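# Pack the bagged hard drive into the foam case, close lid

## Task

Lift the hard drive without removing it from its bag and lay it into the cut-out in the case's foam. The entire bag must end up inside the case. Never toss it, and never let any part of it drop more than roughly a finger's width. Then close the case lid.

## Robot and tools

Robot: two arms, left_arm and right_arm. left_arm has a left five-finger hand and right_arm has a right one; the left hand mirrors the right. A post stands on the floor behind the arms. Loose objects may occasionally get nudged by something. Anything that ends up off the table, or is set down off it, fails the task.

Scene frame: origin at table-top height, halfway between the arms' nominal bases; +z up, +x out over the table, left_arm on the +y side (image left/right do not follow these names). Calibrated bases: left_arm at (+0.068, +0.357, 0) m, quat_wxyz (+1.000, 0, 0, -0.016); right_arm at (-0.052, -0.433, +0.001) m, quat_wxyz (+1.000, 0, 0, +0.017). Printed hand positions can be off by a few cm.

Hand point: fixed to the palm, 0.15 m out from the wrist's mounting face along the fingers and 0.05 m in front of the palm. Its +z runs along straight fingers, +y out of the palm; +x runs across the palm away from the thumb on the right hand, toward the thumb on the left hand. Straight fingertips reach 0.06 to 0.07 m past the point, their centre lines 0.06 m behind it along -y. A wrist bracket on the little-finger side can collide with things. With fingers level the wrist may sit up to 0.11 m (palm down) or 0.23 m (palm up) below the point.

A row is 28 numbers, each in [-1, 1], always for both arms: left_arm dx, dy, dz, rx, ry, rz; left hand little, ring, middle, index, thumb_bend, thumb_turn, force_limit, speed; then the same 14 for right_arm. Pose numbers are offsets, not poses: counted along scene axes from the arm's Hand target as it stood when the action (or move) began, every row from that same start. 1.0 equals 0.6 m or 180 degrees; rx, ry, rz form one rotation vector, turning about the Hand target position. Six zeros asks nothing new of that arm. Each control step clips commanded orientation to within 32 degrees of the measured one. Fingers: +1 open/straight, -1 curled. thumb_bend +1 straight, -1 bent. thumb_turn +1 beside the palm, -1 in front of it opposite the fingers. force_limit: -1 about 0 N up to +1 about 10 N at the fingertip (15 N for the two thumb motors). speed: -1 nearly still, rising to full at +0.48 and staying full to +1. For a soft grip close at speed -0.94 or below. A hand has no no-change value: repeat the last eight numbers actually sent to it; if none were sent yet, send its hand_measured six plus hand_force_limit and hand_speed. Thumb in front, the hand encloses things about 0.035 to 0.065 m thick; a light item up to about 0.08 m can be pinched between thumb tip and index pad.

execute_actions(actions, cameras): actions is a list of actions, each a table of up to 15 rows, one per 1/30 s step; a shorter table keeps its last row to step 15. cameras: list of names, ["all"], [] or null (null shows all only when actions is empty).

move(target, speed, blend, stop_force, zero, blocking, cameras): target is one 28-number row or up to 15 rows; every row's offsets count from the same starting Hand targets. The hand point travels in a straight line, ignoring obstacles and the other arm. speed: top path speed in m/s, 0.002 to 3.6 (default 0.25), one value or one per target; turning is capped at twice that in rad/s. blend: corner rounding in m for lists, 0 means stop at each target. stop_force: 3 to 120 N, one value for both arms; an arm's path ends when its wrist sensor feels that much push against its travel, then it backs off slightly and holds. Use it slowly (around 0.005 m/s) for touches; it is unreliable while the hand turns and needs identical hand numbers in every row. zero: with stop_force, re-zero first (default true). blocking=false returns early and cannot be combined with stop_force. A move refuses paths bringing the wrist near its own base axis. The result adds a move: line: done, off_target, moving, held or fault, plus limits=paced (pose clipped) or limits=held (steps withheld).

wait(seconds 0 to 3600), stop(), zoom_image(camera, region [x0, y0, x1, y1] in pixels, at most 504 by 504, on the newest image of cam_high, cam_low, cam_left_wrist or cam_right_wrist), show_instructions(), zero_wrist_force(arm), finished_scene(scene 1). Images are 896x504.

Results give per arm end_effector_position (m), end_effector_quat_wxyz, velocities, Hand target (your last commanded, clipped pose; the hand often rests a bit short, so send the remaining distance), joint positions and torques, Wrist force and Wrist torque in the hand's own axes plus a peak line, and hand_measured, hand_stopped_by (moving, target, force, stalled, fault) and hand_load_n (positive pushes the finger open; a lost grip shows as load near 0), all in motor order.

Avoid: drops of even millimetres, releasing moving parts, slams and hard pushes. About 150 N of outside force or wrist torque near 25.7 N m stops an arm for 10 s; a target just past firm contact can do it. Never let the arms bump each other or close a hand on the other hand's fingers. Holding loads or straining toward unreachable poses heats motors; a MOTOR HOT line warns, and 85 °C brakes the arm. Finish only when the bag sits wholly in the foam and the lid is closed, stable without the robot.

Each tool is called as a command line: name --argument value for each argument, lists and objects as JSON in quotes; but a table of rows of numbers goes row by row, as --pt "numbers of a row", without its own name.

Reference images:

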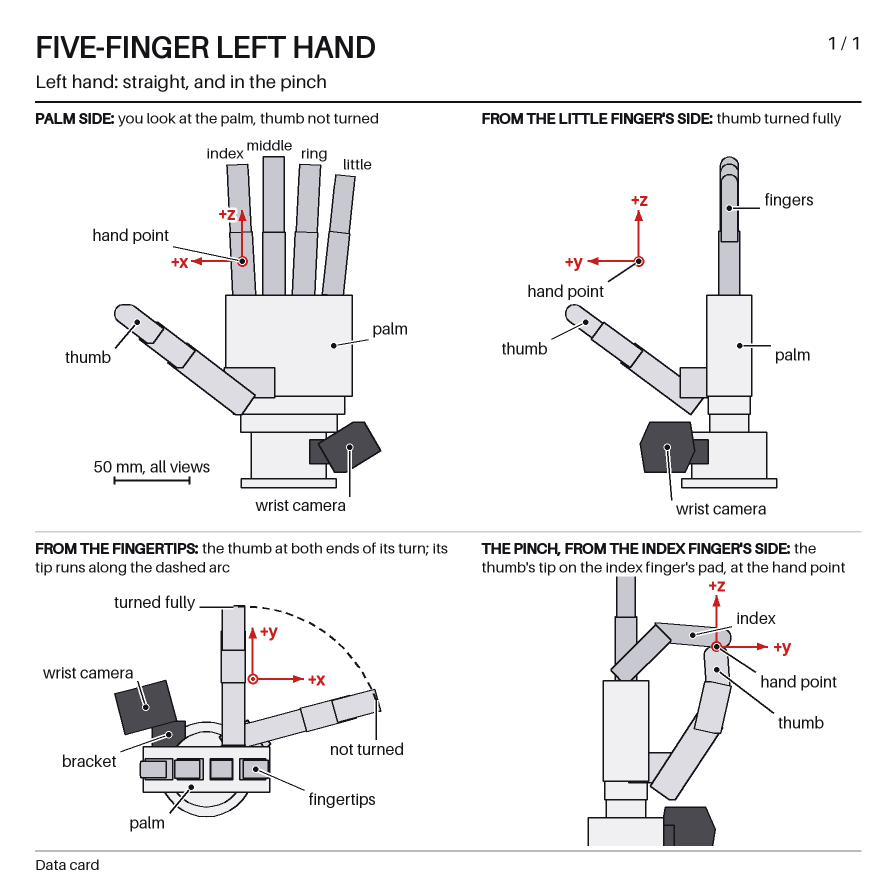

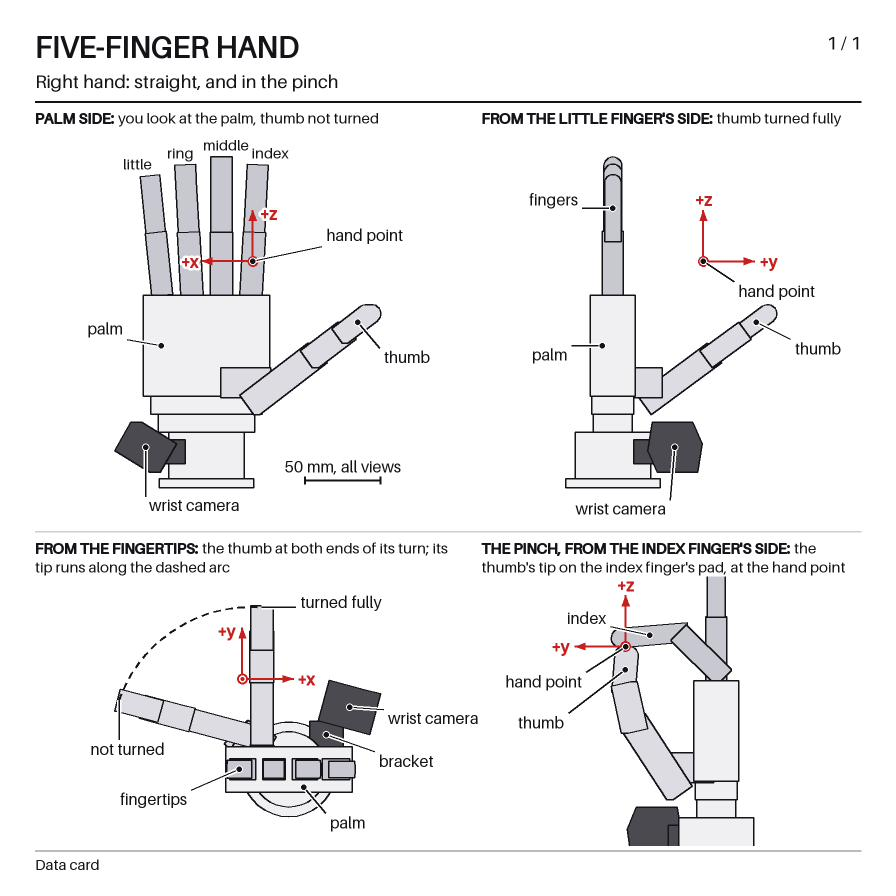

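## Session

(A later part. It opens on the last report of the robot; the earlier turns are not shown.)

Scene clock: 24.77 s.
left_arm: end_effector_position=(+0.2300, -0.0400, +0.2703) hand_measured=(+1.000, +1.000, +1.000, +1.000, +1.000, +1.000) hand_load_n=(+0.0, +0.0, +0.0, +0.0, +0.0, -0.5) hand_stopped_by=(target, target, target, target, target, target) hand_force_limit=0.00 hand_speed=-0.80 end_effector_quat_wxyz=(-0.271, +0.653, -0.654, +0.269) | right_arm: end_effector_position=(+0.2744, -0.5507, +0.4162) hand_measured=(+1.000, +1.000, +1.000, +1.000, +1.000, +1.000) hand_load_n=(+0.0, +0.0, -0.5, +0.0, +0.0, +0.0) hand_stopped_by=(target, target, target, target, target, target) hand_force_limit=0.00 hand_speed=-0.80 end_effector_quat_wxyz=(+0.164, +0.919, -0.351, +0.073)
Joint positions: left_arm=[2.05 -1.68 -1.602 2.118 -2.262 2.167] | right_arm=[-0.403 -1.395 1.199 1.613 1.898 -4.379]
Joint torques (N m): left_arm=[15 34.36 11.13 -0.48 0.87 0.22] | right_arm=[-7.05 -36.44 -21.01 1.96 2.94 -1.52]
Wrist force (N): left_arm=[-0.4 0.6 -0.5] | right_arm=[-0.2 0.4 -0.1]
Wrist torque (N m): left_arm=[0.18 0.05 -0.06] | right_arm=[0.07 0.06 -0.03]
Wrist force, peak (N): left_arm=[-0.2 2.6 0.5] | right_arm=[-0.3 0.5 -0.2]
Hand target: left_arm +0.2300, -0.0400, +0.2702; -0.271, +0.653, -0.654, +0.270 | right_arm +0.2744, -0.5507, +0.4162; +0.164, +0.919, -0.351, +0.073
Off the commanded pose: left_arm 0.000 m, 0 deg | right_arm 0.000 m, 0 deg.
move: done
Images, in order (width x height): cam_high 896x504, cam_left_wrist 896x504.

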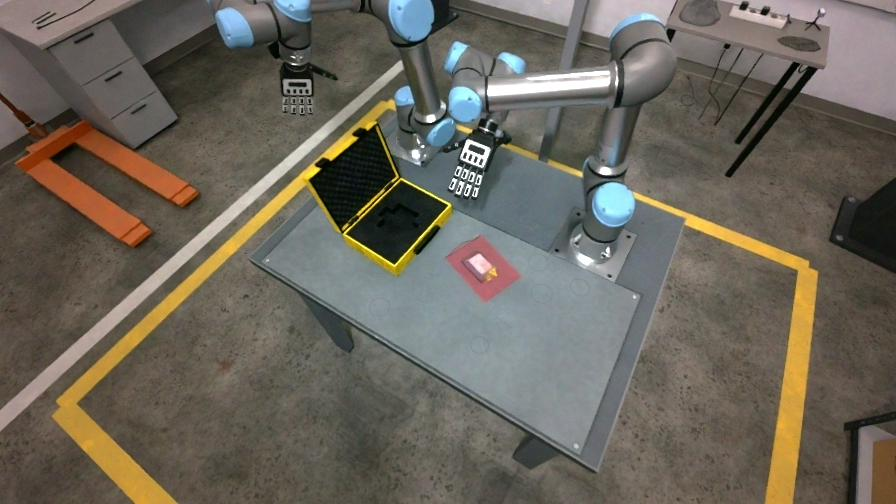

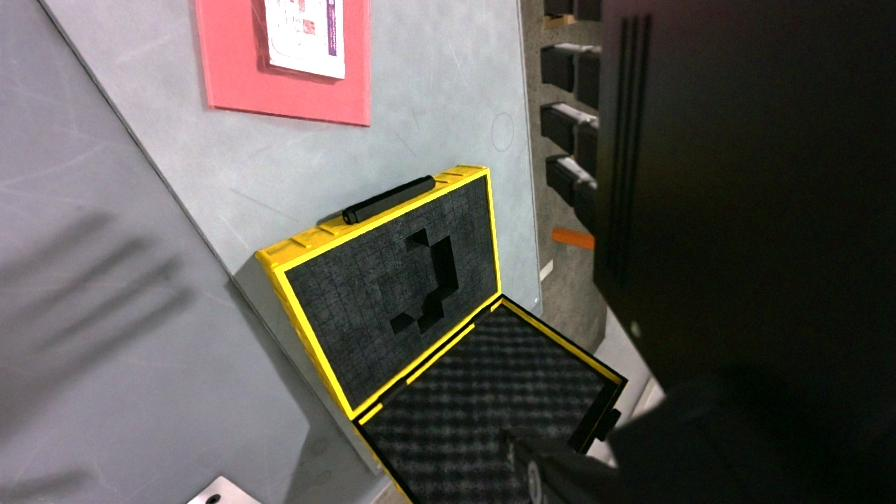

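move --target '[0.2067,-0.1883,0.0933,0.1239,0.2360,0.1378,1,1,1,1,1,1,0,-0.8,0,0,0,0,0,0,1,1,1,1,1,1,0,-0.8]' --cameras '["cam_left_wrist","cam_high"]'

zoom_image --camera "cam_left_wrist" --region '[290, 100, 590, 400]'

Scene clock: 29.00 s.
left_arm: end_effector_position=(+0.3527, -0.1509, +0.3250) hand_measured=(+1.000, +1.000, +1.000, +1.000, +1.000, +1.000) hand_load_n=(+0.0, +0.0, +0.0, -0.5, +0.0, +0.0) hand_stopped_by=(target, target, target, target, target, target) hand_force_limit=0.00 hand_speed=-0.80 end_effector_quat_wxyz=(-0.135, +0.799, -0.580, -0.083) | right_arm: end_effector_position=(+0.2744, -0.5507, +0.4162) hand_measured=(+1.000, +1.000, +1.000, +1.000, +1.000, +1.000) hand_load_n=(+0.0, +0.0, +0.0, +0.0, +0.0, +0.0) hand_stopped_by=(target, target, target, target, target, target) hand_force_limit=0.00 hand_speed=-0.80 end_effector_quat_wxyz=(+0.164, +0.919, -0.351, +0.073)
Joint positions: left_arm=[2.358 -2.62 -0.035 0.865 -1.804 1.985] | right_arm=[-0.403 -1.395 1.199 1.613 1.898 -4.379]
Joint torques (N m): left_arm=[9.03 40.18 17.27 -2.89 -2.37 -0.97] | right_arm=[-6.66 -36.21 -21.41 -0.06 2.49 -1.49]
Wrist force (N): left_arm=[-0.4 -0.9 1.0] | right_arm=[-0.2 0.3 -0.3]
Wrist torque (N m): left_arm=[-0.08 0.14 0.07] | right_arm=[0.08 0.06 -0.02]
Wrist force, peak (N): left_arm=[-1.1 1.4 -1.0] | right_arm=[-0.4 0.4 -0.3]
Hand target: left_arm +0.3540, -0.1530, +0.3262; -0.187, +0.764, -0.593, -0.172 | right_arm +0.2744, -0.5507, +0.4162; +0.164, +0.919, -0.351, +0.073
Off the commanded pose: left_arm 0.003 m, 13 deg | right_arm 0.000 m, 0 deg.
elbow stopped short (left arm): the move would have taken joint 3 (elbow) straighter than the controller allows.
move: off_target (left_arm)
Images, in order (width x height): cam_high 896x504, cam_left_wrist 896x504.

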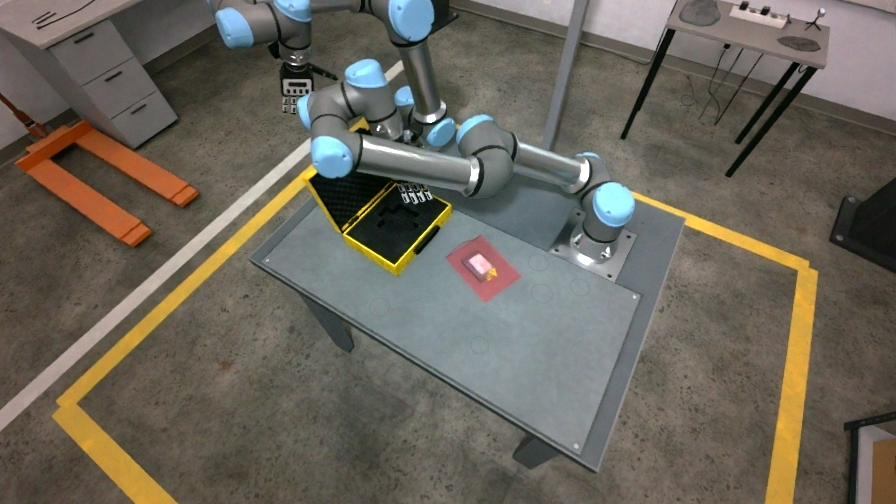

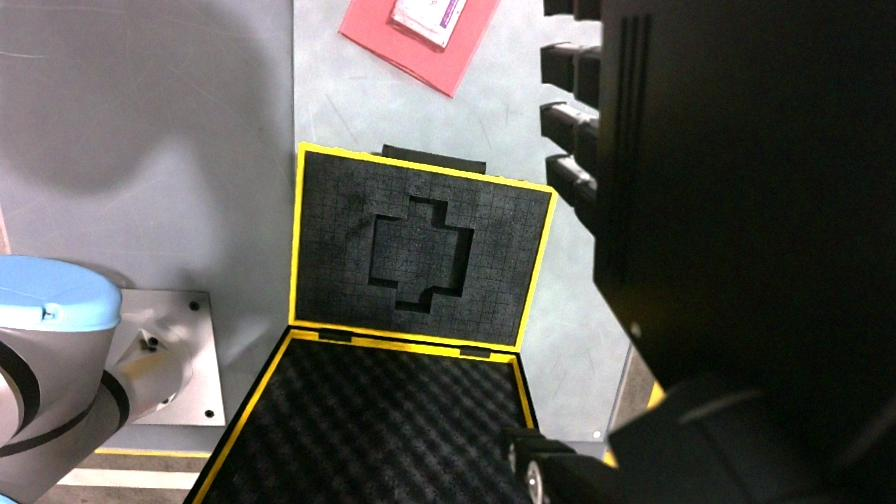

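Scaled by 1.680 from the camera's image (finer frame: 1280x720).

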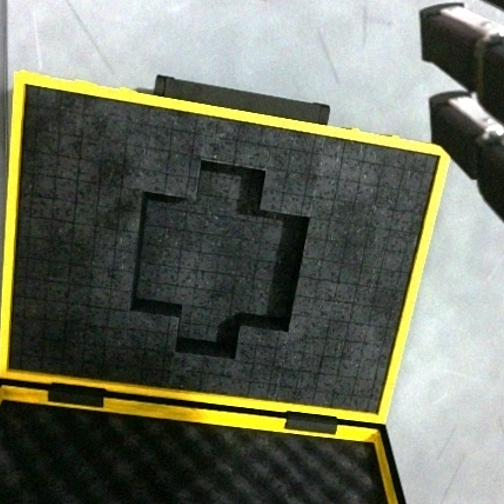

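move --pt "-0.2067 0.1883 0.0 -0.1239 -0.2360 -0.1378 1 1 1 1 1 1 0 -0.8 0 0 0 0 0 0 1 1 1 1 1 1 0 -0.8" --pt "0 0.5 0.1 -0.1239 -0.2360 -0.1378 1 1 1 1 1 1 0 -0.8 0 0 0 0 0 0 1 1 1 1 1 1 0 -0.8" --blend '[0.05,0]' --cameras '["cam_left_wrist","cam_high"]'

Scene clock: 37.13 s.
left_arm: end_effector_position=(+0.3540, +0.1470, +0.3863) hand_measured=(+1.000, +1.000, +1.000, +1.000, +1.000, +1.000) hand_load_n=(+0.0, +0.0, +0.0, +0.0, +0.0, -0.5) hand_stopped_by=(target, target, target, target, target, target) hand_force_limit=0.00 hand_speed=-0.80 end_effector_quat_wxyz=(-0.271, +0.653, -0.654, +0.270) | right_arm: end_effector_position=(+0.2744, -0.5507, +0.4162) hand_measured=(+1.000, +1.000, +1.000, +1.000, +1.000, +1.000) hand_load_n=(+0.0, +0.0, +0.0, +0.0, +0.0, +0.0) hand_stopped_by=(target, target, target, target, target, target) hand_force_limit=0.00 hand_speed=-0.80 end_effector_quat_wxyz=(+0.164, +0.919, -0.351, +0.073)
Joint positions: left_arm=[2.905 -1.304 -1.572 2.071 -1.761 2.951] | right_arm=[-0.403 -1.395 1.199 1.613 1.898 -4.379]
Joint torques (N m): left_arm=[14.92 -5.27 9.2 1.29 1.43 1.58] | right_arm=[-7.23 -36.15 -19.99 -0.17 1.88 -1.45]
Wrist force (N): left_arm=[-0.4 0.7 -0.4] | right_arm=[-0.2 0.3 0.0]
Wrist torque (N m): left_arm=[0.18 0.06 0.08] | right_arm=[0.05 0.06 -0.03]
Wrist force, peak (N): left_arm=[-0.2 -1.8 1.2] | right_arm=[-0.4 0.6 -0.2]
Hand target: left_arm +0.3540, +0.1470, +0.3862; -0.271, +0.653, -0.654, +0.270 | right_arm +0.2744, -0.5507, +0.4162; +0.164, +0.919, -0.351, +0.073
Off the commanded pose: left_arm 0.000 m, 0 deg | right_arm 0.000 m, 0 deg.
move: done
Images, in order (width x height): cam_high 896x504, cam_left_wrist 896x504.

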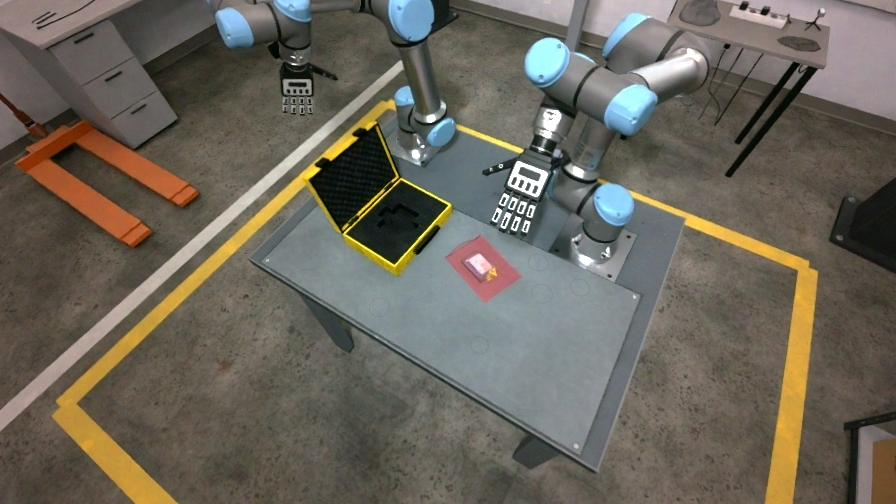

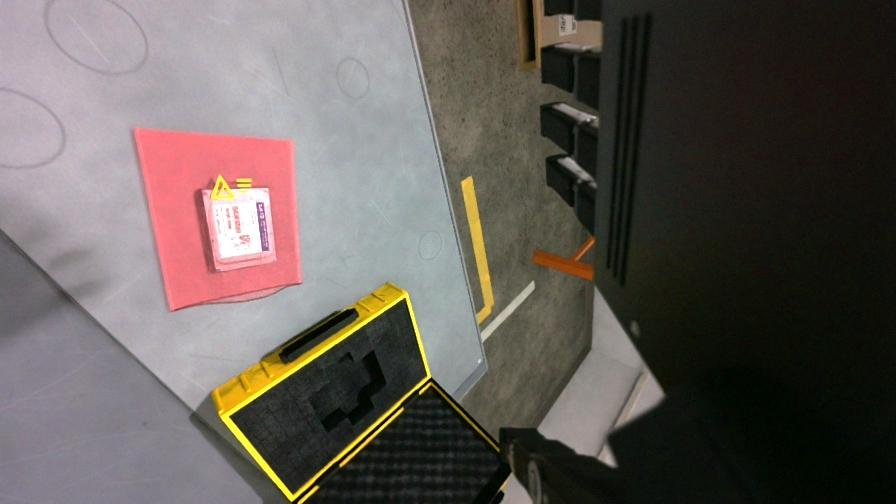

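move --target '[0.015,-0.0972,-0.31,-0.0061,-0.0407,-0.1128,-1,-1,0.6,0.6,1,-1,0,-0.3,0,0,0,0,0,0,1,1,1,1,1,1,0,-0.8]' --cameras '["cam_left_wrist","cam_high","cam_low"]'

zoom_image --camera "cam_left_wrist" --region '[200, 60, 640, 460]'

Scene clock: 40.73 s.
left_arm: end_effector_position=(+0.3630, +0.0887, +0.2002) hand_measured=(-1.000, -1.000, +0.600, +0.600, +1.000, -1.000) hand_load_n=(+0.0, +0.0, +0.0, +0.0, +0.0, +0.0) hand_stopped_by=(target, target, target, target, target, target) hand_force_limit=0.00 hand_speed=-0.30 end_effector_quat_wxyz=(+0.254, -0.512, +0.737, -0.360) | right_arm: end_effector_position=(+0.2744, -0.5507, +0.4162) hand_measured=(+1.000, +1.000, +1.000, +1.000, +1.000, +1.000) hand_load_n=(+0.0, +0.0, +0.0, +0.0, +0.0, +0.0) hand_stopped_by=(target, target, target, target, target, target) hand_force_limit=0.00 hand_speed=-0.80 end_effector_quat_wxyz=(+0.164, +0.919, -0.351, +0.073)
Joint positions: left_arm=[2.885 -1.285 -2.088 2.714 -1.522 3.186] | right_arm=[-0.403 -1.395 1.199 1.613 1.898 -4.379]
Joint torques (N m): left_arm=[15.29 21.49 9.35 1.78 1.81 1.55] | right_arm=[-6.38 -35.92 -20.81 -0.18 1.58 -1.27]
Wrist force (N): left_arm=[-0.5 0.8 -1.0] | right_arm=[-0.3 0.1 -0.2]
Wrist torque (N m): left_arm=[0.21 0.03 0.05] | right_arm=[0.04 0.09 -0.04]
Wrist force, peak (N): left_arm=[0.1 2.4 0.5] | right_arm=[-0.4 0.4 -0.3]
Hand target: left_arm +0.3630, +0.0887, +0.2002; +0.254, -0.512, +0.737, -0.360 | right_arm +0.2744, -0.5507, +0.4162; +0.164, +0.919, -0.351, +0.073
Off the commanded pose: left_arm 0.000 m, 0 deg | right_arm 0.000 m, 0 deg.
move: done
Images, in order (width x height): cam_high 896x504, cam_low 896x504, cam_left_wrist 896x504.

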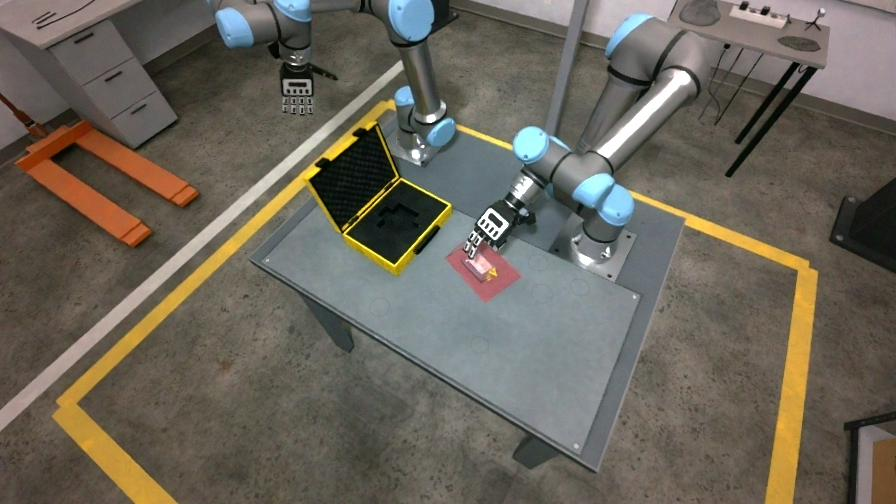

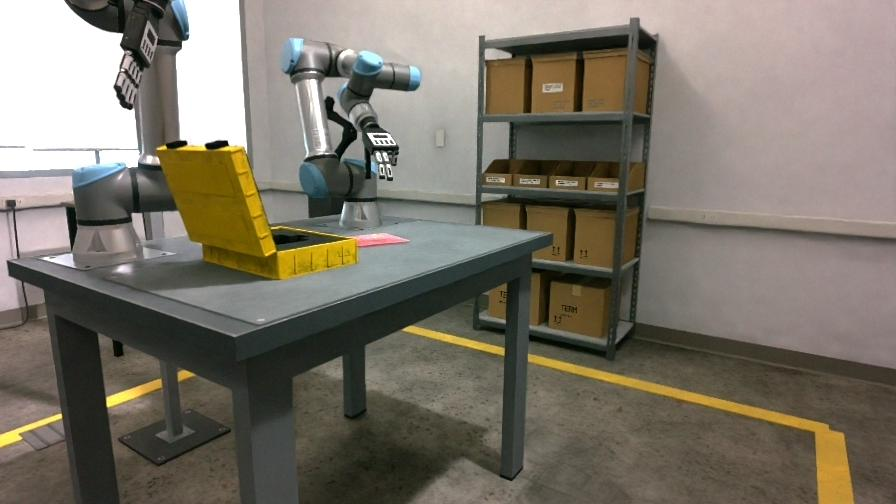

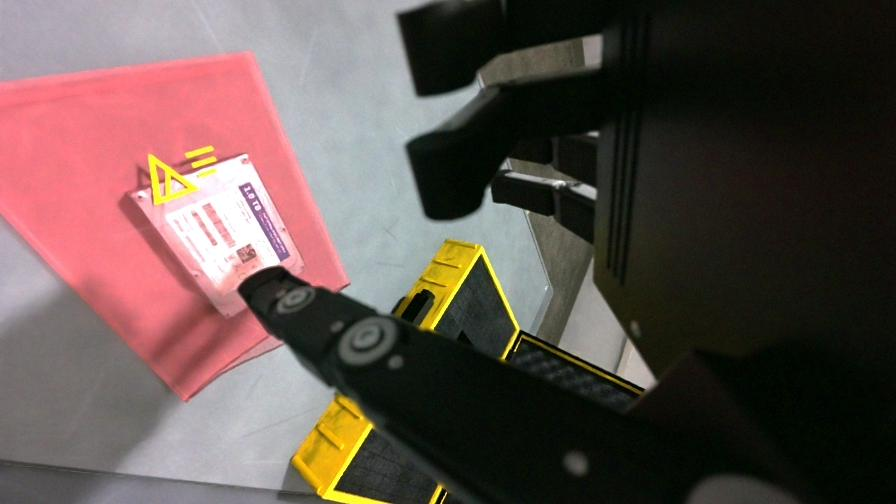

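Scaled by 1.145 from the camera's image (finer frame: 1280x720).

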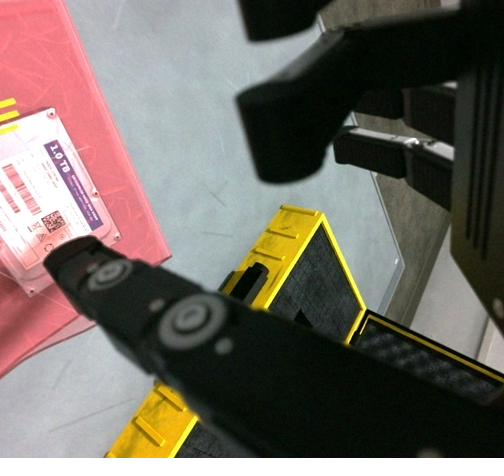

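zoom_image --camera "cam_left_wrist" --region '[80, 120, 360, 400]'

Scaled by 1.800 from the camera's image (finer frame: 1280x720).

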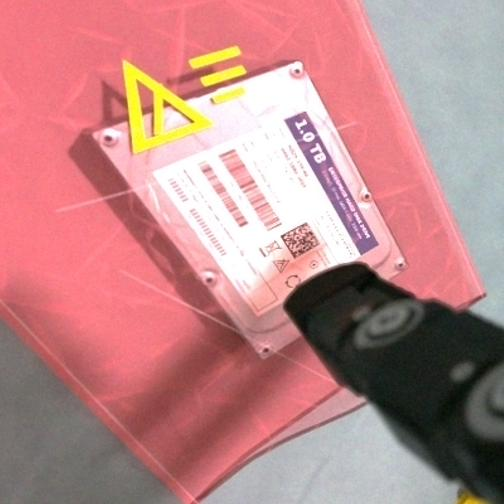

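move --target '[-0.0242,-0.0343,-0.1333,0,0,-0.0056,-1,-1,0.6,0.6,1,-1,0,-0.3,0,0,0,0,0,0,1,1,1,1,1,1,0,-0.8]' --cameras '["cam_left_wrist"]' --speed 0.15

zoom_image --camera "cam_left_wrist" --region '[100, 0, 600, 400]'

Scene clock: 46.27 s.
left_arm: end_effector_position=(+0.3484, +0.0681, +0.1202) hand_measured=(-1.000, -1.000, +0.600, +0.600, +1.000, -1.000) hand_load_n=(+0.0, +0.0, +0.0, +0.0, +0.0, +0.0) hand_stopped_by=(target, target, target, target, target, target) hand_force_limit=0.00 hand_speed=-0.30 end_effector_quat_wxyz=(+0.251, -0.505, +0.742, -0.362) | right_arm: end_effector_position=(+0.2744, -0.5507, +0.4162) hand_measured=(+1.000, +1.000, +1.000, +1.000, +1.000, +1.000) hand_load_n=(+0.0, +0.0, +0.0, +0.0, -0.5, +0.0) hand_stopped_by=(target, target, target, target, target, target) hand_force_limit=0.00 hand_speed=-0.80 end_effector_quat_wxyz=(+0.164, +0.919, -0.351, +0.073)
Joint positions: left_arm=[2.78 -1.384 -2.234 2.959 -1.591 3.133] | right_arm=[-0.403 -1.395 1.199 1.613 1.898 -4.379]
Joint torques (N m): left_arm=[14.51 22.72 16.65 0.98 1.9 1.32] | right_arm=[-7.33 -35.81 -20.15 -0.15 1.16 -1.21]
Wrist force (N): left_arm=[-0.3 0.7 -0.9] | right_arm=[-0.4 0.4 -0.2]
Wrist torque (N m): left_arm=[0.21 0.01 0.02] | right_arm=[0.07 0.09 -0.03]
Wrist force, peak (N): left_arm=[0.0 2.0 -0.1] | right_arm=[-0.3 0.6 0.0]
Hand target: left_arm +0.3485, +0.0681, +0.1202; +0.251, -0.505, +0.742, -0.362 | right_arm +0.2744, -0.5507, +0.4162; +0.164, +0.919, -0.351, +0.073
Off the commanded pose: left_arm 0.000 m, 0 deg | right_arm 0.000 m, 0 deg.
move: done

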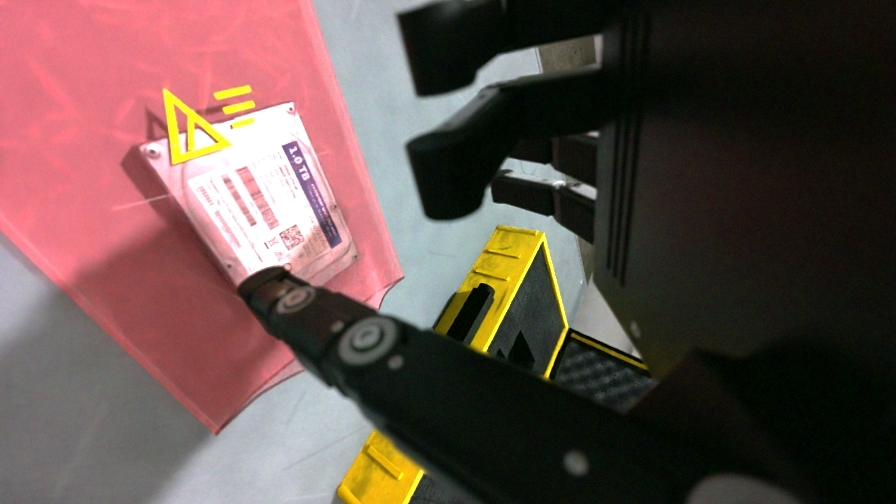

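Scaled by 1.008 from the camera's image (finer frame: 1280x720).

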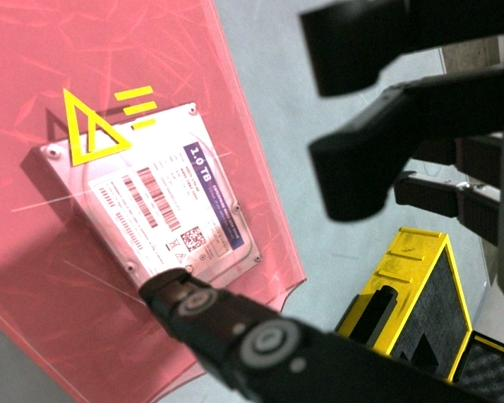

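move --target '[-0.0191,-0.0035,-0.0833,0,0,0,-1,-1,0.6,0.6,1,-1,0,-0.3,0,0,0,0,0,0,1,1,1,1,1,1,0,-0.8]' --cameras '["cam_left_wrist"]' --speed 0.1

zoom_image --camera "cam_left_wrist" --region '[100, 0, 600, 400]'

Scene clock: 49.17 s.
left_arm: end_effector_position=(+0.3369, +0.0660, +0.0702) hand_measured=(-1.000, -1.000, +0.600, +0.600, +1.000, -1.000) hand_load_n=(+0.0, +0.0, +0.0, +0.0, +0.0, +0.0) hand_stopped_by=(target, target, target, target, target, target) hand_force_limit=0.00 hand_speed=-0.30 end_effector_quat_wxyz=(+0.251, -0.505, +0.742, -0.362) | right_arm: end_effector_position=(+0.2744, -0.5507, +0.4162) hand_measured=(+1.000, +1.000, +1.000, +1.000, +1.000, +1.000) hand_load_n=(+0.5, +0.0, +0.0, +0.0, +0.0, +0.0) hand_stopped_by=(target, target, target, target, target, target) hand_force_limit=0.00 hand_speed=-0.80 end_effector_quat_wxyz=(+0.164, +0.919, -0.351, +0.073)
Joint positions: left_arm=[2.748 -1.452 -2.33 3.122 -1.616 3.114] | right_arm=[-0.403 -1.395 1.199 1.613 1.898 -4.379]
Joint torques (N m): left_arm=[14.06 25.29 18.79 0.23 1.78 1.49] | right_arm=[-6.83 -35.94 -20.79 -0.15 1.03 -1.14]
Wrist force (N): left_arm=[-0.3 0.9 -0.9] | right_arm=[-0.1 0.4 -0.2]
Wrist torque (N m): left_arm=[0.23 0.02 0.06] | right_arm=[0.09 0.06 -0.02]
Wrist force, peak (N): left_arm=[-0.3 1.9 -0.3] | right_arm=[-0.3 0.5 -0.2]
Hand target: left_arm +0.3370, +0.0660, +0.0702; +0.251, -0.505, +0.742, -0.362 | right_arm +0.2744, -0.5507, +0.4162; +0.164, +0.919, -0.351, +0.073
Off the commanded pose: left_arm 0.000 m, 0 deg | right_arm 0.000 m, 0 deg.
move: done

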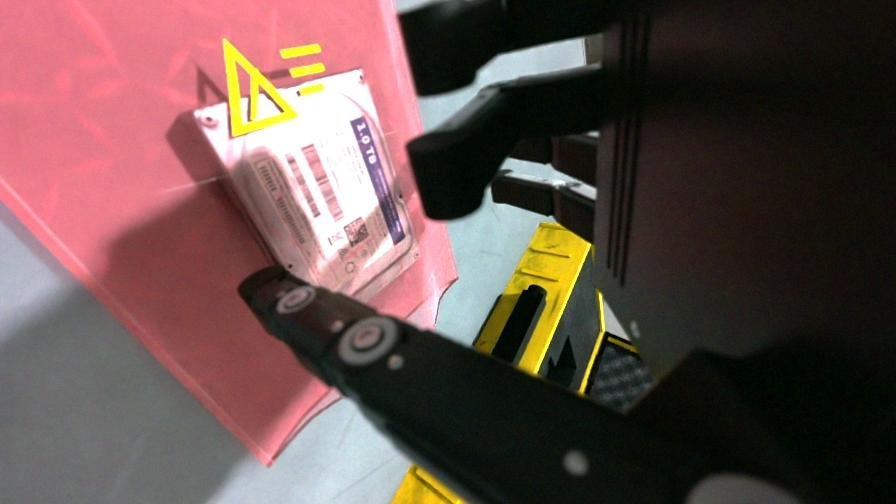

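Scaled by 1.008 from the camera's image (finer frame: 1280x720).

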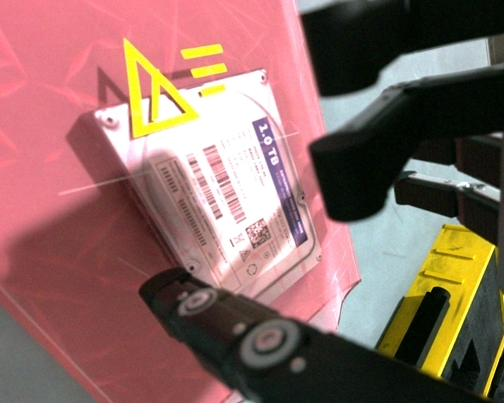

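move --target '[0,0,-0.0417,0,0,0,-1,-1,0.6,0.6,1,-1,0,-0.3,0,0,0,0,0,0,1,1,1,1,1,1,0,-0.8]' --cameras '["cam_left_wrist"]' --speed 0.03 --stop_force 4

zoom_image --camera "cam_left_wrist" --region '[150, 0, 600, 400]'

Scene clock: 52.33 s.
left_arm: end_effector_position=(+0.3371, +0.0661, +0.0452) hand_measured=(-1.000, -1.000, +0.600, +0.600, +1.000, -1.000) hand_load_n=(+0.0, +0.0, +0.0, +0.0, +0.0, +0.0) hand_stopped_by=(target, target, target, target, target, target) hand_force_limit=0.00 hand_speed=-0.30 end_effector_quat_wxyz=(+0.251, -0.505, +0.742, -0.362) | right_arm: end_effector_position=(+0.2744, -0.5507, +0.4162) hand_measured=(+1.000, +1.000, +1.000, +1.000, +1.000, +1.000) hand_load_n=(-0.5, +0.0, +0.0, +0.0, +0.0, +0.0) hand_stopped_by=(target, target, target, target, target, target) hand_force_limit=0.00 hand_speed=-0.80 end_effector_quat_wxyz=(+0.164, +0.919, -0.351, +0.073)
Joint positions: left_arm=[2.749 -1.504 -2.367 3.212 -1.616 3.114] | right_arm=[-0.403 -1.395 1.199 1.613 1.898 -4.379]
Joint torques (N m): left_arm=[2.2 25.58 21.11 -2 -0.25 -0.38] | right_arm=[-6.85 -36.62 -20.17 -0.15 0.77 -1.19]
Wrist force (N): left_arm=[-0.3 0.9 -0.8] | right_arm=[-0.3 0.5 -0.2]
Wrist torque (N m): left_arm=[0.21 0.02 0.05] | right_arm=[0.11 0.08 -0.02]
Wrist force, peak (N): left_arm=[-0.5 1.0 -1.0] | right_arm=[-0.1 0.6 -0.3]
Hand target: left_arm +0.3370, +0.0660, +0.0452; +0.251, -0.505, +0.742, -0.362 | right_arm +0.2744, -0.5507, +0.4162; +0.164, +0.919, -0.351, +0.073
Off the commanded pose: left_arm 0.000 m, 0 deg | right_arm 0.000 m, 0 deg.
move: done

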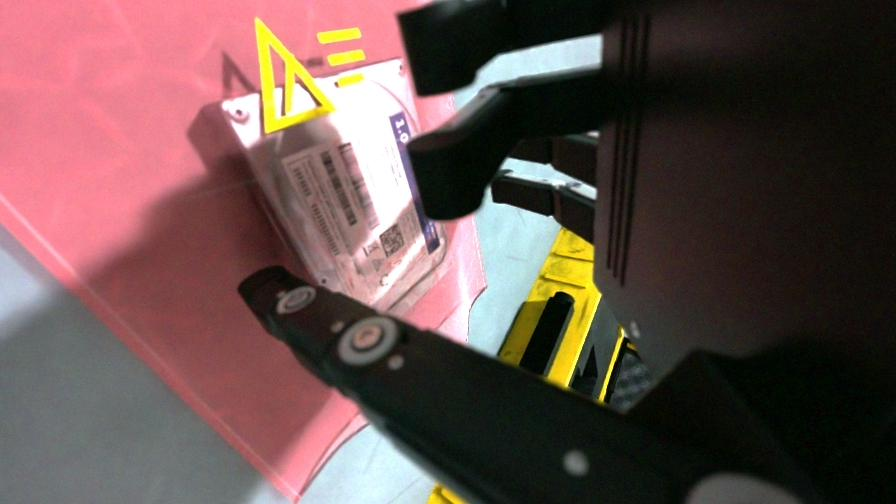

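Scaled by 1.120 from the camera's image (finer frame: 1280x720).

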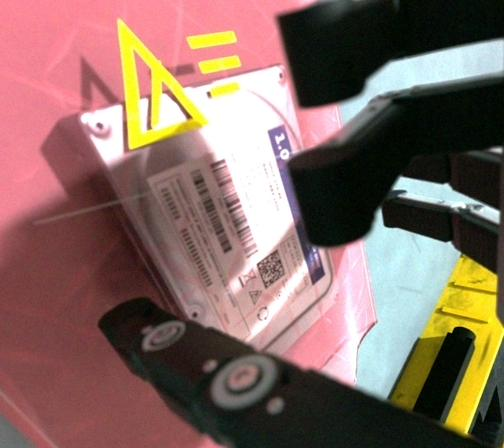

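move --target '[0,0,-0.06,0,0,0,-1,-1,0.6,0.6,1,-1,0,-0.3,0,0,0,0,0,0,1,1,1,1,1,1,0,-0.8]' --cameras '["cam_left_wrist","cam_low"]' --speed 0.008 --stop_force 3

zoom_image --camera "cam_left_wrist" --region '[150, 0, 600, 400]'

Scene clock: 59.20 s.
left_arm: end_effector_position=(+0.3370, +0.0660, +0.0214) hand_measured=(-1.000, -1.000, +0.600, +0.600, +1.000, -1.000) hand_load_n=(+0.0, +0.0, +0.0, +0.0, +0.0, +0.0) hand_stopped_by=(target, target, target, target, target, target) hand_force_limit=0.00 hand_speed=-0.30 end_effector_quat_wxyz=(+0.251, -0.505, +0.742, -0.362) | right_arm: end_effector_position=(+0.2744, -0.5507, +0.4162) hand_measured=(+1.000, +1.000, +1.000, +1.000, +1.000, +1.000) hand_load_n=(+0.0, +0.0, +0.0, +0.0, +0.0, +0.0) hand_stopped_by=(target, target, target, target, target, target) hand_force_limit=0.00 hand_speed=-0.80 end_effector_quat_wxyz=(+0.164, +0.919, -0.351, +0.073)
Joint positions: left_arm=[2.749 -1.561 -2.398 3.3 -1.616 3.114] | right_arm=[-0.403 -1.395 1.199 1.613 1.898 -4.379]
Joint torques (N m): left_arm=[-10.56 26.73 19.87 -0.6 -1.26 -0.01] | right_arm=[-7.71 -36.24 -20.79 -0.12 0 -0.88]
Wrist force (N): left_arm=[-0.4 0.0 -1.3] | right_arm=[-0.3 0.3 -0.3]
Wrist torque (N m): left_arm=[0.16 0.03 0.06] | right_arm=[0.07 0.08 -0.03]
Wrist force, peak (N): left_arm=[0.1 -3.0 -3.7] | right_arm=[-0.4 0.5 -0.2]
Hand target: left_arm +0.3371, +0.0660, +0.0214; +0.251, -0.505, +0.742, -0.362 (not the last commanded pose) | right_arm +0.2744, -0.5507, +0.4162; +0.164, +0.919, -0.351, +0.073
Off the commanded pose: left_arm 0.012 m, 0 deg | right_arm 0.000 m, 0 deg.
move: contact (left_arm)
Images, in order (width x height): cam_low 896x504, cam_left_wrist 896x504.

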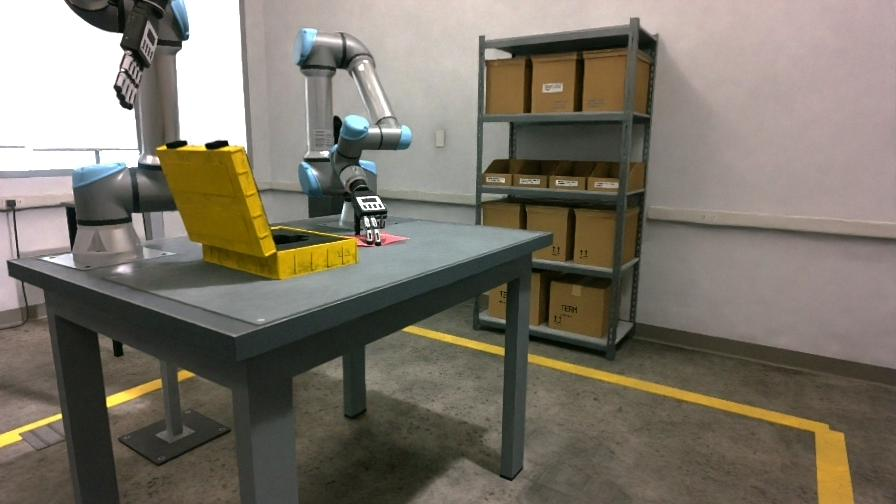

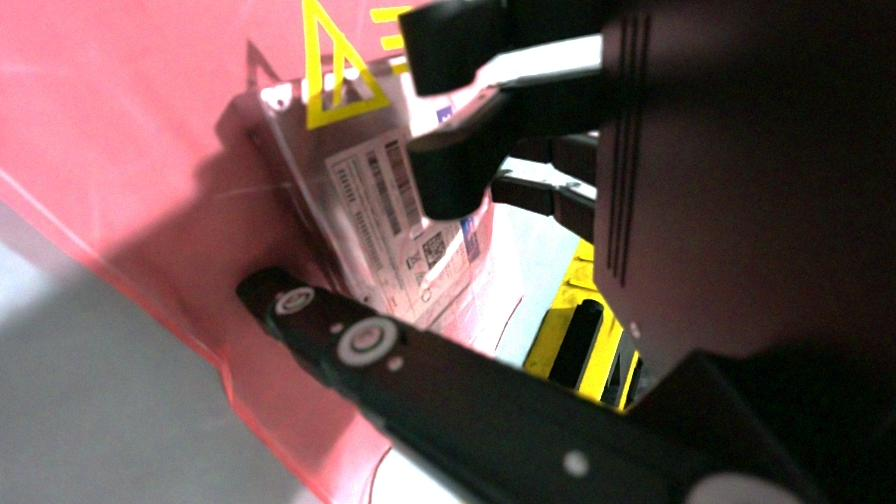

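Scaled by 1.120 from the camera's image (finer frame: 1280x720).

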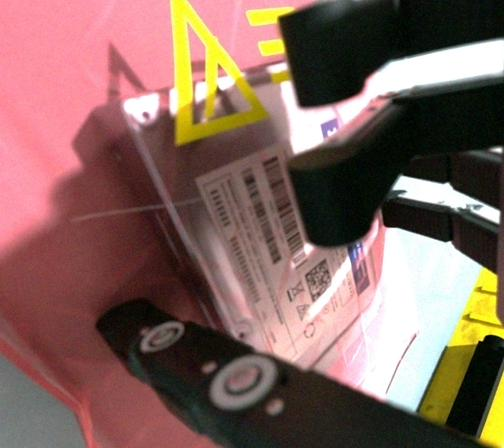

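move --pt "0 0 0.005 0 0 0 -1 -1 0.6 0.6 1 -1 0 -0.3 0 0 0 0 0 0 1 1 1 1 1 1 0 -0.8" --pt "0.0109 -0.0041 0.005 0 0 0 -1 -1 0.6 0.6 1 -1 0 -0.3 0 0 0 0 0 0 1 1 1 1 1 1 0 -0.8" --cameras '["cam_left_wrist"]' --speed 0.02

zoom_image --camera "cam_left_wrist" --region '[150, 0, 600, 400]'

Scene clock: 61.27 s.
left_arm: end_effector_position=(+0.3437, +0.0635, +0.0244) hand_measured=(-1.000, -1.000, +0.600, +0.600, +1.000, -1.000) hand_load_n=(+0.0, +0.0, +0.0, +0.0, +0.0, +0.0) hand_stopped_by=(target, target, target, target, target, target) hand_force_limit=0.00 hand_speed=-0.30 end_effector_quat_wxyz=(+0.251, -0.505, +0.742, -0.362) | right_arm: end_effector_position=(+0.2744, -0.5507, +0.4162) hand_measured=(+1.000, +1.000, +1.000, +1.000, +1.000, +1.000) hand_load_n=(+0.0, +0.0, +0.0, +0.0, +0.0, +0.0) hand_stopped_by=(target, target, target, target, target, target) hand_force_limit=0.00 hand_speed=-0.80 end_effector_quat_wxyz=(+0.164, +0.919, -0.351, +0.073)
Joint positions: left_arm=[2.751 -1.569 -2.378 3.289 -1.614 3.115] | right_arm=[-0.403 -1.395 1.199 1.613 1.898 -4.379]
Joint torques (N m): left_arm=[11.81 25 4.26 1.42 1.01 1] | right_arm=[-7.11 -36.51 -20.52 -0.09 -0.14 -0.92]
Wrist force (N): left_arm=[-0.4 0.9 -0.9] | right_arm=[-0.2 0.5 -0.1]
Wrist torque (N m): left_arm=[0.20 0.03 -0.08] | right_arm=[0.09 0.07 -0.02]
Wrist force, peak (N): left_arm=[-0.5 0.8 -1.3] | right_arm=[-0.3 0.5 -0.3]
Hand target: left_arm +0.3436, +0.0636, +0.0244; +0.251, -0.505, +0.742, -0.362 | right_arm +0.2744, -0.5507, +0.4162; +0.164, +0.919, -0.351, +0.073
Off the commanded pose: left_arm 0.000 m, 0 deg | right_arm 0.000 m, 0 deg.
move: done

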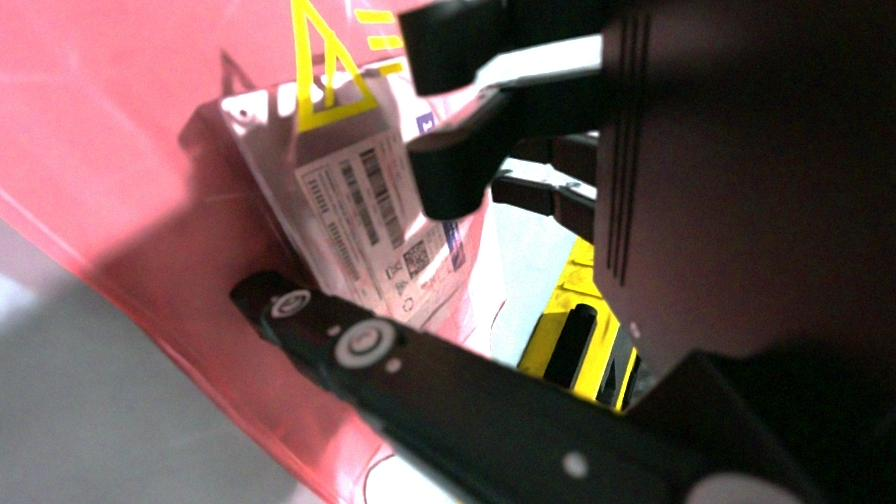

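Scaled by 1.120 from the camera's image (finer frame: 1280x720).

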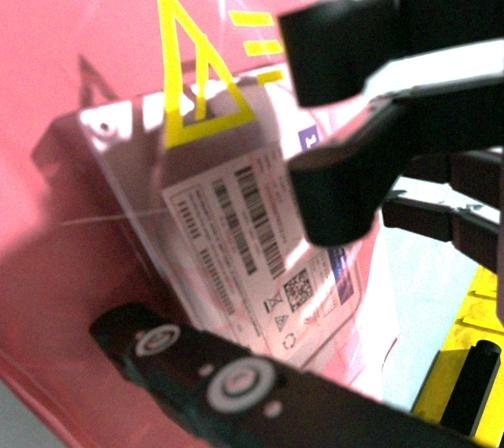

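move --target '[0,0,0,0,0,0,-1,-1,0.0,0.0,1,-1,-0.3,-0.94,0,0,0,0,0,0,1,1,1,1,1,1,0,-0.8]' --cameras '["cam_left_wrist"]'

zoom_image --camera "cam_left_wrist" --region '[150, 0, 600, 400]'

Scene clock: 64.30 s.
left_arm: end_effector_position=(+0.3436, +0.0636, +0.0244) hand_measured=(-1.000, -1.000, +0.426, +0.246, +1.000, -1.000) hand_load_n=(+0.0, +0.0, +1.5, +3.5, +0.0, +0.0) hand_stopped_by=(target, target, force, force, target, target) hand_force_limit=-0.30 hand_speed=-0.94 end_effector_quat_wxyz=(+0.251, -0.505, +0.742, -0.362) | right_arm: end_effector_position=(+0.2744, -0.5507, +0.4162) hand_measured=(+1.000, +1.000, +1.000, +1.000, +1.000, +1.000) hand_load_n=(+0.0, +0.0, +0.0, +0.0, +0.0, +0.0) hand_stopped_by=(target, target, target, target, target, target) hand_force_limit=0.00 hand_speed=-0.80 end_effector_quat_wxyz=(+0.164, +0.919, -0.351, +0.073)
Joint positions: left_arm=[2.751 -1.569 -2.379 3.289 -1.614 3.115] | right_arm=[-0.403 -1.395 1.199 1.613 1.898 -4.379]
Joint torques (N m): left_arm=[-5.37 16.39 4.8 -0.56 -1.76 -0.67] | right_arm=[-7.15 -36.27 -20.72 -0.07 -0.39 -0.9]
Wrist force (N): left_arm=[-0.1 -7.7 -3.5] | right_arm=[-0.2 0.3 0.0]
Wrist torque (N m): left_arm=[0.02 -0.06 0.13] | right_arm=[0.06 0.06 -0.03]
Wrist force, peak (N): left_arm=[-0.2 -7.9 -3.6] | right_arm=[-0.2 0.5 -0.3]
Hand target: left_arm +0.3436, +0.0636, +0.0244; +0.251, -0.505, +0.742, -0.362 | right_arm +0.2744, -0.5507, +0.4162; +0.164, +0.919, -0.351, +0.073
Off the commanded pose: left_arm 0.000 m, 0 deg | right_arm 0.000 m, 0 deg.
move: done

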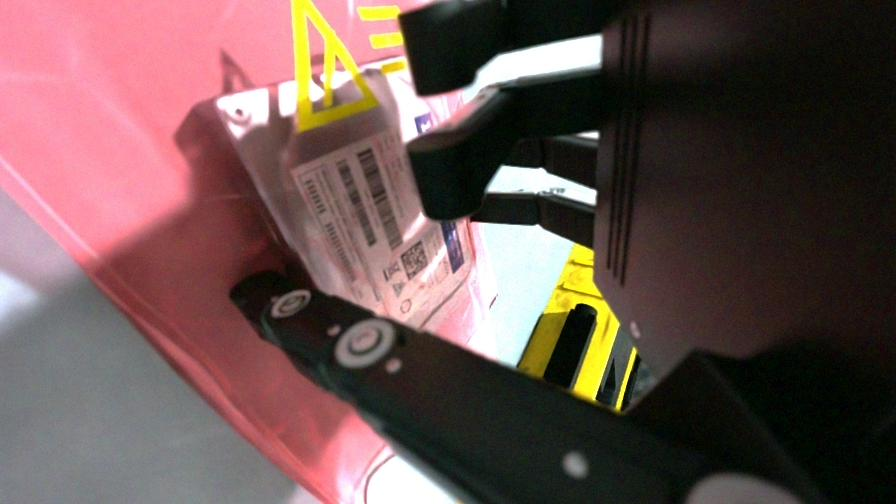

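Scaled by 1.120 from the camera's image (finer frame: 1280x720).

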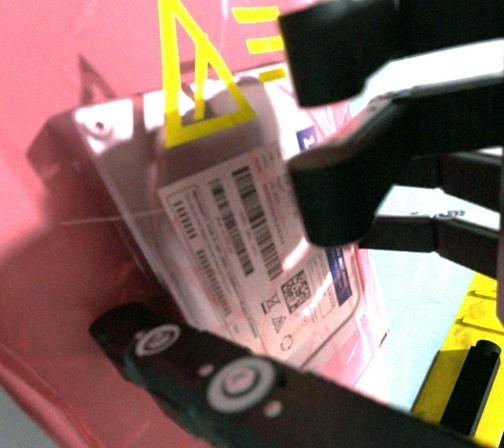

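move --pt "0 0 0.0 0 0 0 -1 -1 0.6 0.6 1 -1 -0.3 -0.8 0 0 0 0 0 0 1 1 1 1 1 1 0 -0.8" --pt "0 0 0.005 0 0 0 -1 -1 0.6 0.6 1 -1 -0.3 -0.8 0 0 0 0 0 0 1 1 1 1 1 1 0 -0.8" --pt "0 0 0.005 0.0361 -0.0297 0 -1 -1 0.6 0.6 1 -1 -0.3 -0.8 0 0 0 0 0 0 1 1 1 1 1 1 0 -0.8" --pt "0 0 -0.0017 0.0361 -0.0297 0 -1 -1 0.6 0.6 1 -1 -0.3 -0.8 0 0 0 0 0 0 1 1 1 1 1 1 0 -0.8" --speed 0.03 --cameras '["cam_left_wrist"]'

zoom_image --camera "cam_left_wrist" --region '[150, 0, 600, 400]'

Scene clock: 70.80 s.
left_arm: end_effector_position=(+0.3435, +0.0636, +0.0232) hand_measured=(-1.000, -1.000, +0.600, +0.600, +1.000, -1.000) hand_load_n=(+0.0, +0.0, +0.0, +0.0, +0.0, +0.0) hand_stopped_by=(target, target, target, target, target, target) hand_force_limit=-0.30 hand_speed=-0.80 end_effector_quat_wxyz=(+0.313, -0.473, +0.749, -0.343) end_effector_velocity=(+0.000, +0.001, +0.001) end_effector_angular_velocity=(+0.001, +0.003, +0.002) | right_arm: end_effector_position=(+0.2744, -0.5507, +0.4162) hand_measured=(+1.000, +1.000, +1.000, +1.000, +1.000, +1.000) hand_load_n=(+0.0, +0.0, +0.0, +0.0, +0.0, +0.0) hand_stopped_by=(target, target, target, target, target, target) hand_force_limit=0.00 hand_speed=-0.80 end_effector_quat_wxyz=(+0.164, +0.919, -0.351, +0.073)
Joint positions: left_arm=[2.618 -1.601 -2.362 3.339 -1.807 3.152] | right_arm=[-0.403 -1.395 1.199 1.613 1.898 -4.379]
Joint velocities: left_arm=[0.002 0.002 0.001 -0.006 0 0] | right_arm=[within noise]
Joint torques (N m): left_arm=[14.77 28.78 19.33 -1.72 1.55 -0.87] | right_arm=[-6.98 -36.21 -19.99 -0.16 -1.09 -0.62]
Wrist force (N): left_arm=[-0.2 0.8 -1.0] | right_arm=[-0.2 0.3 -0.2]
Wrist torque (N m): left_arm=[0.23 -0.02 -0.09] | right_arm=[0.08 0.06 -0.02]
Wrist force, peak (N): left_arm=[-0.3 -7.9 -3.7] | right_arm=[-0.3 0.5 -0.3]
Hand target: left_arm +0.3436, +0.0636, +0.0234; +0.313, -0.473, +0.749, -0.343 | right_arm +0.2744, -0.5507, +0.4162; +0.164, +0.919, -0.351, +0.073
Off the commanded pose: left_arm 0.000 m, 0 deg | right_arm 0.000 m, 0 deg.
move: done

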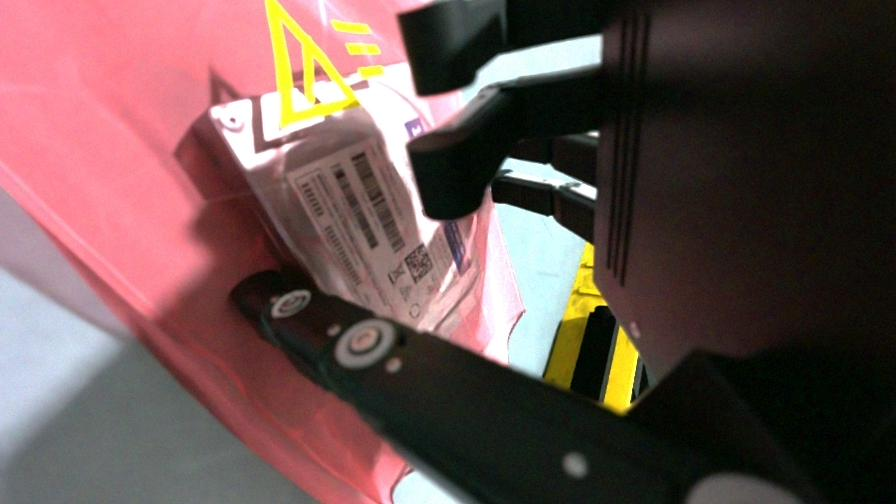

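Scaled by 1.120 from the camera's image (finer frame: 1280x720).

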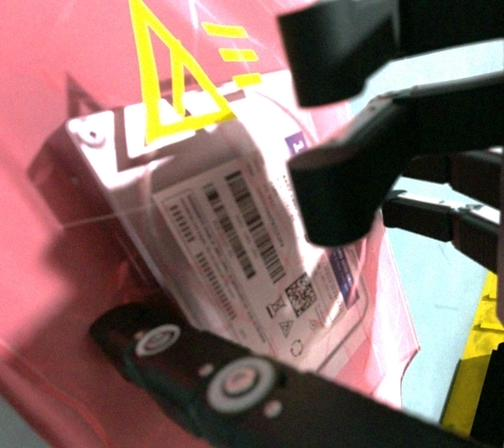

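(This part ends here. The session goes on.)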